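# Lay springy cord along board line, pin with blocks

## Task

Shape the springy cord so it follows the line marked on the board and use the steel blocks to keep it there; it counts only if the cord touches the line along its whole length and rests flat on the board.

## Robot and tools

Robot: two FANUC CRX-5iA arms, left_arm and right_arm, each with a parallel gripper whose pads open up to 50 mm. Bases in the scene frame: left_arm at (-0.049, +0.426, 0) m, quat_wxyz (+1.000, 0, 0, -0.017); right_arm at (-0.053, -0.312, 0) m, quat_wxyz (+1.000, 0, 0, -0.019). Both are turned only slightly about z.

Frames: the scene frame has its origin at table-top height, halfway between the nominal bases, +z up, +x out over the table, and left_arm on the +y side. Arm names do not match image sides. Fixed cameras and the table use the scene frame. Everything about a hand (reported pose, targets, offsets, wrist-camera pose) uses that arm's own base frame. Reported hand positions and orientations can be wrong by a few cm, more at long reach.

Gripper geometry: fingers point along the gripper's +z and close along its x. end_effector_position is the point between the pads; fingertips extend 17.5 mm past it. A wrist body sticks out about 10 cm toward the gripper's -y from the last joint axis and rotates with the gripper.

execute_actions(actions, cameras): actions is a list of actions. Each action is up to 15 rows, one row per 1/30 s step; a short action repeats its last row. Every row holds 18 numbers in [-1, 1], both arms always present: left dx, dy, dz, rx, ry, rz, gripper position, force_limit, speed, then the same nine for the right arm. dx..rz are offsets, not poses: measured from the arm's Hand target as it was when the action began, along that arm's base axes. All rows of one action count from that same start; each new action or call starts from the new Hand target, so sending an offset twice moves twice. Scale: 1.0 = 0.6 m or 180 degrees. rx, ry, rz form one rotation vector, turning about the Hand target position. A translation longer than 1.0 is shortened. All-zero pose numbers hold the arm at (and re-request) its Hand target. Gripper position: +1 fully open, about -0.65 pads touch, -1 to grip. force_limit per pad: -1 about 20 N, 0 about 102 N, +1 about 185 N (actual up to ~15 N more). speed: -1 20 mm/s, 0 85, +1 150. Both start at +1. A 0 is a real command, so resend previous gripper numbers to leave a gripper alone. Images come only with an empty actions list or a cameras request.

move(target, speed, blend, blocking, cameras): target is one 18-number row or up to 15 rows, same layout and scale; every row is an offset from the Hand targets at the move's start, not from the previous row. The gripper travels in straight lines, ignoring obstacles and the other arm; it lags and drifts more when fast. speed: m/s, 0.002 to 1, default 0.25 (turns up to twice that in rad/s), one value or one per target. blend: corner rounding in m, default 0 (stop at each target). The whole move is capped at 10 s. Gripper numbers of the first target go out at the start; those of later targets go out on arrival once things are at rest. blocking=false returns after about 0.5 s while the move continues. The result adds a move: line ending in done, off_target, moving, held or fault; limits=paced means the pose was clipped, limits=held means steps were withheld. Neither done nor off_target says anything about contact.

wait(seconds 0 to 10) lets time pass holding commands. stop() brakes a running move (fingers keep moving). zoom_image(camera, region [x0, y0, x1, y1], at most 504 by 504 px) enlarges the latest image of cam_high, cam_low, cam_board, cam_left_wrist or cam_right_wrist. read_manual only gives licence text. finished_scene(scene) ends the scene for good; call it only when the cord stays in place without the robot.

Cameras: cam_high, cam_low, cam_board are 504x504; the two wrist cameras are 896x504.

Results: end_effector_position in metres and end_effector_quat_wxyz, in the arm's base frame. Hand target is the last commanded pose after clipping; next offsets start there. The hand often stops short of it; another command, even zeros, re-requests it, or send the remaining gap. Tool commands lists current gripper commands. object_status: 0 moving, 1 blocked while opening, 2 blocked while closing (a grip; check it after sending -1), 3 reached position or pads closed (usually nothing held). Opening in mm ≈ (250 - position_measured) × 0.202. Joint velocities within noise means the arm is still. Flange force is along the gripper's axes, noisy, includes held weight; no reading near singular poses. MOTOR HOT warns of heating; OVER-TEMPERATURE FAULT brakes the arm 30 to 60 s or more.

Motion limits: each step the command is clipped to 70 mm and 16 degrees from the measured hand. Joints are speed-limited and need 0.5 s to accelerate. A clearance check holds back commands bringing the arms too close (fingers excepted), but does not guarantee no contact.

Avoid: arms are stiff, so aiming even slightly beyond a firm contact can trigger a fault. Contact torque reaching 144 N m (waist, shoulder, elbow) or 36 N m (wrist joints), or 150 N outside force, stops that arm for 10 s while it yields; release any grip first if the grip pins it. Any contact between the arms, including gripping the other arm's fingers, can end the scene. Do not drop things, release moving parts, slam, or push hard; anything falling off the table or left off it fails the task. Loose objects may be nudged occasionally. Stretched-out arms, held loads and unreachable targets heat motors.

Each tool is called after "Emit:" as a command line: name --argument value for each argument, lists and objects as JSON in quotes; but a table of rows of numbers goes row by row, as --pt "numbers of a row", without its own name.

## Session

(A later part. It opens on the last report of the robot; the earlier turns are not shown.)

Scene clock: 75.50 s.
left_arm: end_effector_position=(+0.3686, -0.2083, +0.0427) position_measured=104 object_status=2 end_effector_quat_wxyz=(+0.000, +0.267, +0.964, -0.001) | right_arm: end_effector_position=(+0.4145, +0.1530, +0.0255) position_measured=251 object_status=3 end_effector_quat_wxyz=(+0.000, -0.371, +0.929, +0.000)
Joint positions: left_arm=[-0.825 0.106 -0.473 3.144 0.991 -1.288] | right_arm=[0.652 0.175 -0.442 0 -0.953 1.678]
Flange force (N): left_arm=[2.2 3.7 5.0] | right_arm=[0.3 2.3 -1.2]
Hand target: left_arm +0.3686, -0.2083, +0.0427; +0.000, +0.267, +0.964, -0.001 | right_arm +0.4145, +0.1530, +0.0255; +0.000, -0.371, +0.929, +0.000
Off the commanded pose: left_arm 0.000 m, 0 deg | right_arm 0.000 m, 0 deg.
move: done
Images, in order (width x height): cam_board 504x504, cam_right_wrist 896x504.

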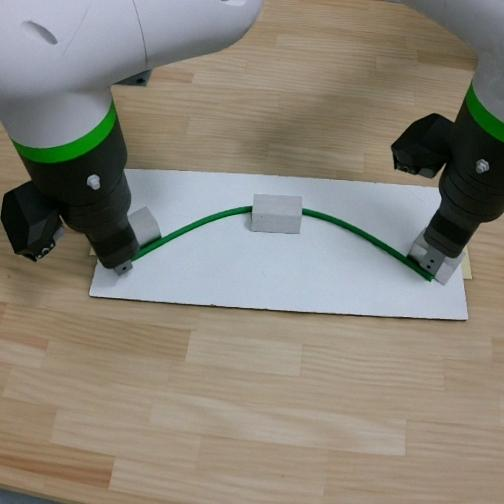

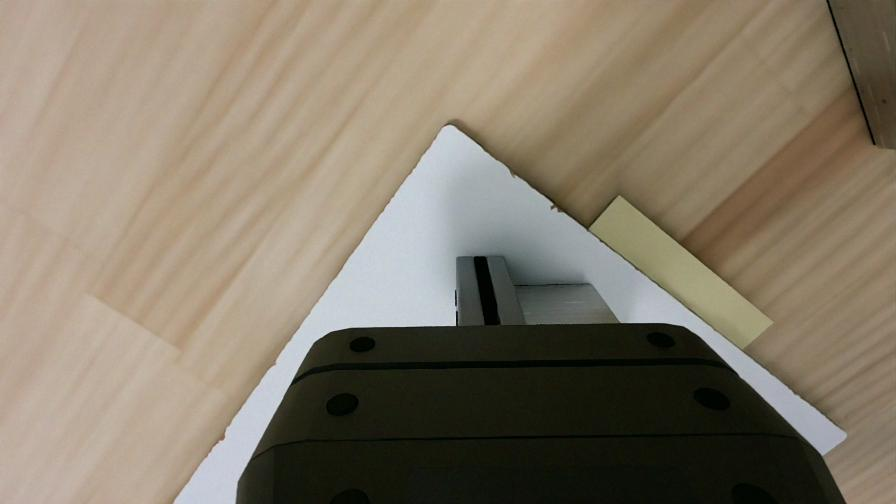

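Emit:
move --pt "0 0 -0.001 0 0 0 -1 -0.5 -0.5 0.0147 -0.0157 0 0 0 0 -0.66 -0.5 -0.5" --pt "0 0 -0.001 0 0 0 0.6 -0.5 -0.9 0.0147 -0.0157 0.1 0 0 0 -0.66 -0.5 -0.5" --pt "0 0 0.09 0 0 0 0.6 -0.5 -0.9 0.0147 -0.0157 0.2 0 0 0 -0.66 -0.5 -0.5" --pt "0.0108 0.1925 0.1797 0 0 -0.3278 0.6 -0.5 -0.9 -0.1243 -0.2217 0.2075 0 0 -0.786 -0.66 -0.5 -0.5" --speed '[0.05,0.15,0.15,0.35]' --cameras '["cam_board","cam_left_wrist","cam_right_wrist"]'

Emit:
zoom_image --camera "cam_board" --region '[90, 180, 290, 300]'

Emit:
zoom_image --camera "cam_board" --region '[280, 180, 480, 300]'

Emit:
zoom_image --camera "cam_left_wrist" --region '[0, 100, 300, 300]'

Emit:
zoom_image --camera "cam_right_wrist" --region '[546, 80, 896, 330]'

Scene clock: 84.37 s.
left_arm: end_effector_position=(+0.3750, -0.0928, +0.1505) position_measured=63 object_status=3 end_effector_quat_wxyz=(-0.001, +0.707, +0.707, -0.001) | right_arm: end_effector_position=(+0.3399, +0.0199, +0.1500) position_measured=251 object_status=3 end_effector_quat_wxyz=(+0.000, +0.755, +0.656, +0.000)
Joint positions: left_arm=[-0.585 -0.113 -0.413 3.143 1.272 -2.557] | right_arm=[0.451 -0.243 -0.522 0 -1.292 -0.59]
Flange force (N): left_arm=[3.7 0.0 0.4] | right_arm=[2.2 -2.0 -1.3]
Hand target: left_arm +0.3750, -0.0928, +0.1505; -0.001, +0.707, +0.707, -0.001 | right_arm +0.3400, +0.0200, +0.1500; +0.000, +0.754, +0.656, +0.000
Off the commanded pose: left_arm 0.000 m, 0 deg | right_arm 0.000 m, 0 deg.
move: done
Images, in order (width x height): cam_board 504x504, cam_left_wrist 896x504, cam_right_wrist 896x504.

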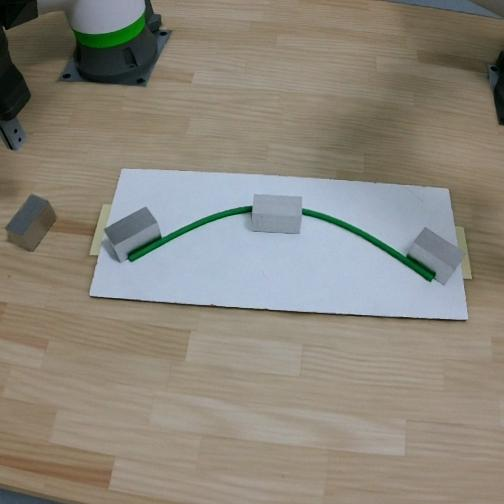

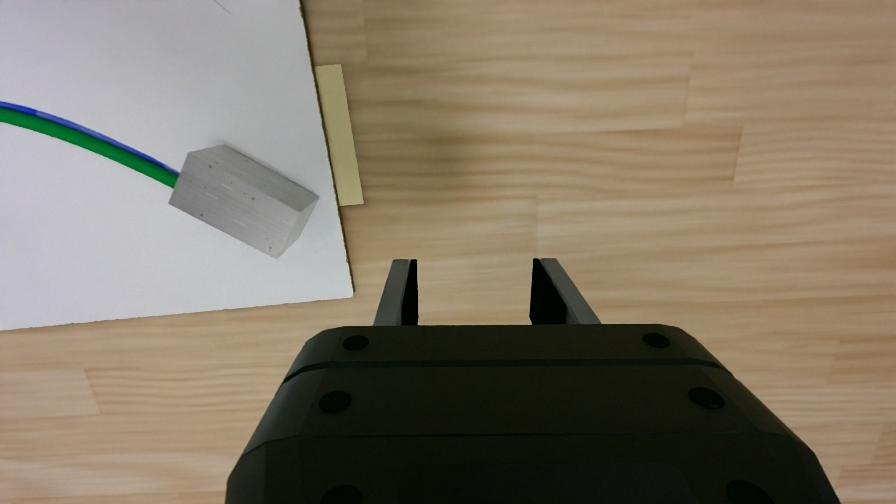

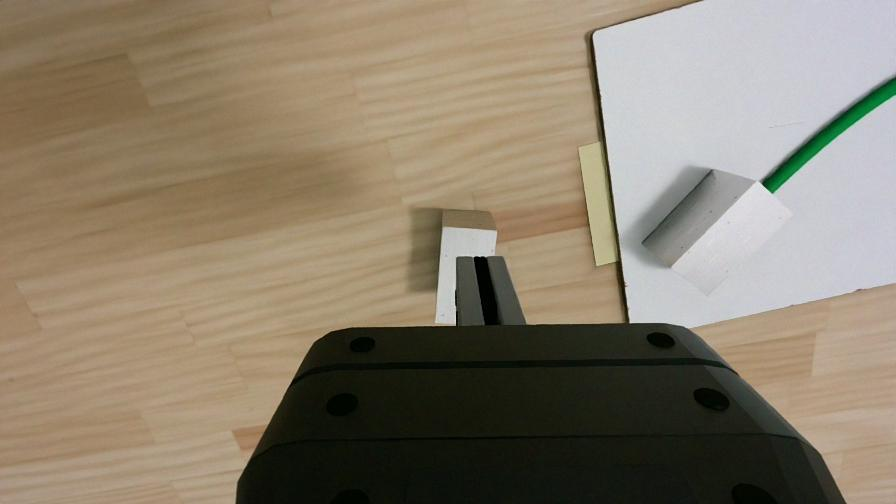

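Scaled by 2.520.

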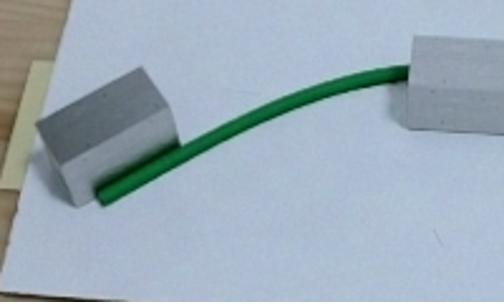

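Scaled by 2.520.

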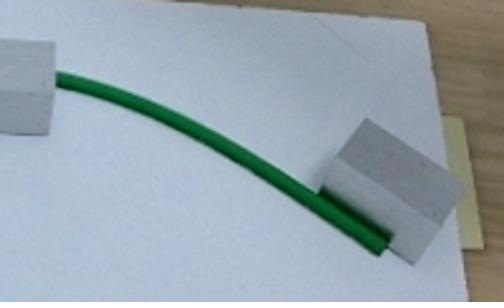

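Scaled by 1.680.

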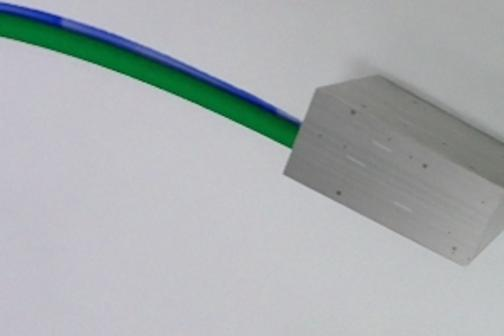

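Scaled by 1.440.

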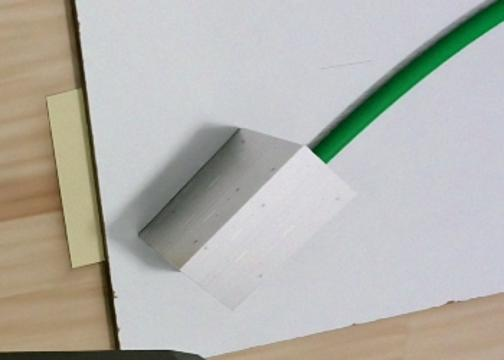

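Emit:
move --pt "-0.0608 -0.527 0 0 0 0.5322 0.6 -0.5 -0.9 0 0 0.05 0 0 0 -0.66 -0.5 -0.5" --pt "-0.0608 -0.527 -0.1805 0 0 0.5322 0.6 -0.5 -0.9 0 0 0.05 0 0 0 -0.66 -0.5 -0.5" --pt "-0.0608 -0.527 -0.1805 0 0 0.5322 -1 -0.5 -0.9 0 0 0.05 0 0 0 -0.66 -0.5 -0.5" --pt "-0.0641 -0.527 -0.1805 0 0 0.5422 -1 -0.5 -0.9 0 0 0.05 0 0 0 -0.66 -0.5 -0.5" --pt "-0.0641 -0.527 -0.1805 0 0 0.5422 0.6 -0.5 -0.9 0 0 0.05 0 0 0 -0.66 -0.5 -0.5" --pt "-0.0641 -0.527 -0.06 0 0 0.5422 0.6 -0.5 -0.9 0 0 0.05 0 0 0 -0.66 -0.5 -0.5" --speed '[0.4,0.15,0.1,0.03,0.1,0.2]'

Emit:
move --pt "0.0534 0.3345 0.0 0 0 -0.2144 0.6 -0.5 -0.9 0 0 0 0 0 0 -0.66 -0.5 -0.5" --pt "0.0534 0.3345 -0.1203 0 0 -0.2144 0.6 -0.5 -0.9 0 0 0 0 0 0 -0.66 -0.5 -0.5" --pt "0.0534 0.3345 -0.1203 0 0 -0.2144 -1 -0.5 -0.9 0 0 0 0 0 0 -0.66 -0.5 -0.5" --pt "0.0506 0.3362 -0.1203 0 0 -0.2144 -1 -0.5 -0.9 0 0 0 0 0 0 -0.66 -0.5 -0.5" --pt "0.0506 0.3362 -0.1203 0 0 -0.2144 0.6 -0.5 -0.9 0 0 0 0 0 0 -0.66 -0.5 -0.5" --pt "0.0506 0.3362 -0.02 0 0 -0.2144 0.6 -0.5 -0.9 0 0 0 0 0 0 -0.66 -0.5 -0.5" --speed '[0.3,0.15,0.1,0.03,0.1,0.2]'

Emit:
move --target '[0.0135,0.1908,0.08,0,0,-0.3278,0.6,-0.5,-0.9,0,0,0,0,0,0,-0.66,-0.5,-0.5]' --speed 0.35 --cameras '["cam_board","cam_left_wrist"]'

Emit:
zoom_image --camera "cam_board" --region '[90, 180, 290, 300]'

Emit:
zoom_image --camera "cam_board" --region '[280, 180, 480, 300]'

Emit:
zoom_image --camera "cam_left_wrist" --region '[0, 80, 300, 280]'

Scene clock: 93.43 s.
left_arm: end_effector_position=(+0.3366, -0.4090, +0.1144) position_measured=63 object_status=3 end_effector_quat_wxyz=(+0.000, -0.066, +0.998, -0.001) | right_arm: end_effector_position=(+0.3400, +0.0200, +0.1800) position_measured=251 object_status=3 end_effector_quat_wxyz=(+0.000, +0.754, +0.656, +0.000)
Joint positions: left_arm=[-1.13 0.272 -0.086 3.142 1.21 -0.309] | right_arm=[0.451 -0.262 -0.465 0 -1.369 -0.59]
Flange force (N): left_arm=[-2.0 2.8 0.4] | right_arm=[3.1 -3.1 -0.6]
Hand target: left_arm +0.3366, -0.4090, +0.1145; +0.000, -0.066, +0.998, -0.001 | right_arm +0.3400, +0.0200, +0.1800; +0.000, +0.754, +0.656, +0.000
Off the commanded pose: left_arm 0.000 m, 0 deg | right_arm 0.000 m, 0 deg.
move: done

Scene clock: 98.27 s.
left_arm: end_effector_position=(+0.3669, -0.2073, +0.1025) position_measured=63 object_status=3 end_effector_quat_wxyz=(+0.000, +0.267, +0.964, -0.001) | right_arm: end_effector_position=(+0.3400, +0.0200, +0.1800) position_measured=251 object_status=3 end_effector_quat_wxyz=(+0.000, +0.754, +0.656, +0.000)
Joint positions: left_arm=[-0.826 0.023 -0.403 3.144 1.144 -1.287] | right_arm=[0.451 -0.262 -0.465 0 -1.369 -0.59]
Flange force (N): left_arm=[0.6 4.3 0.1] | right_arm=[2.6 -2.2 -0.7]
Hand target: left_arm +0.3669, -0.2073, +0.1025; +0.000, +0.267, +0.964, -0.001 | right_arm +0.3400, +0.0200, +0.1800; +0.000, +0.754, +0.656, +0.000
Off the commanded pose: left_arm 0.000 m, 0 deg | right_arm 0.000 m, 0 deg.
move: done

Scene clock: 100.23 s.
left_arm: end_effector_position=(+0.3750, -0.0928, +0.1505) position_measured=63 object_status=3 end_effector_quat_wxyz=(-0.001, +0.707, +0.707, -0.001) | right_arm: end_effector_position=(+0.3400, +0.0200, +0.1800) position_measured=251 object_status=3 end_effector_quat_wxyz=(+0.000, +0.754, +0.656, +0.000)
Joint positions: left_arm=[-0.585 -0.113 -0.413 3.143 1.272 -2.557] | right_arm=[0.451 -0.262 -0.465 0 -1.369 -0.59]
Flange force (N): left_arm=[4.8 -1.0 0.1] | right_arm=[2.6 -2.2 -1.1]
Hand target: left_arm +0.3750, -0.0928, +0.1505; -0.001, +0.707, +0.707, -0.001 | right_arm +0.3400, +0.0200, +0.1800; +0.000, +0.754, +0.656, +0.000
Off the commanded pose: left_arm 0.000 m, 0 deg | right_arm 0.000 m, 0 deg.
move: done
Images, in order (width x height): cam_board 504x504, cam_left_wrist 896x504.

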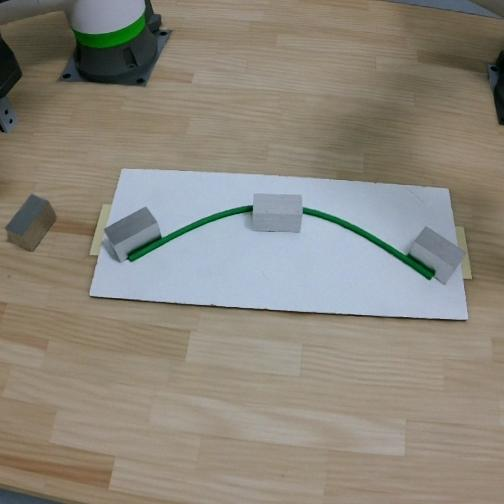

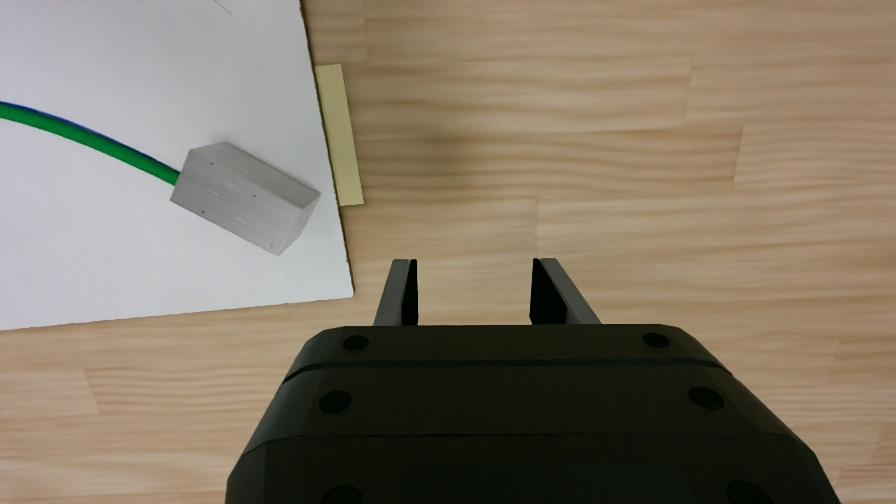

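Scaled by 2.520.

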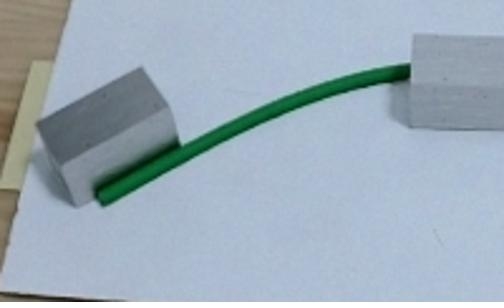

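Scaled by 2.520.

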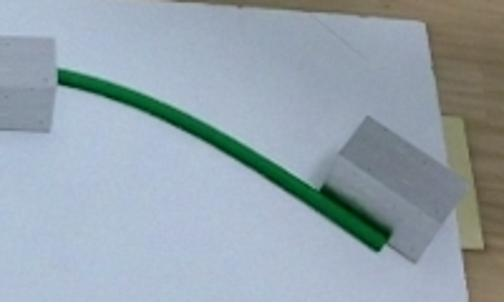

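Scaled by 1.680.

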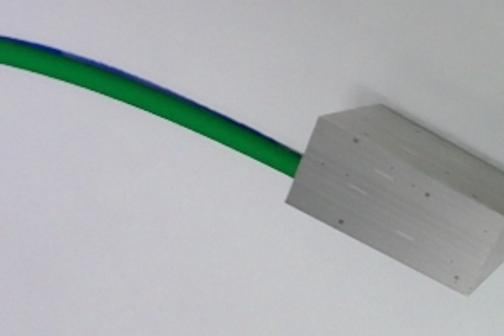

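Emit:
finished_scene --scene 2

The scene is finished: the task was done.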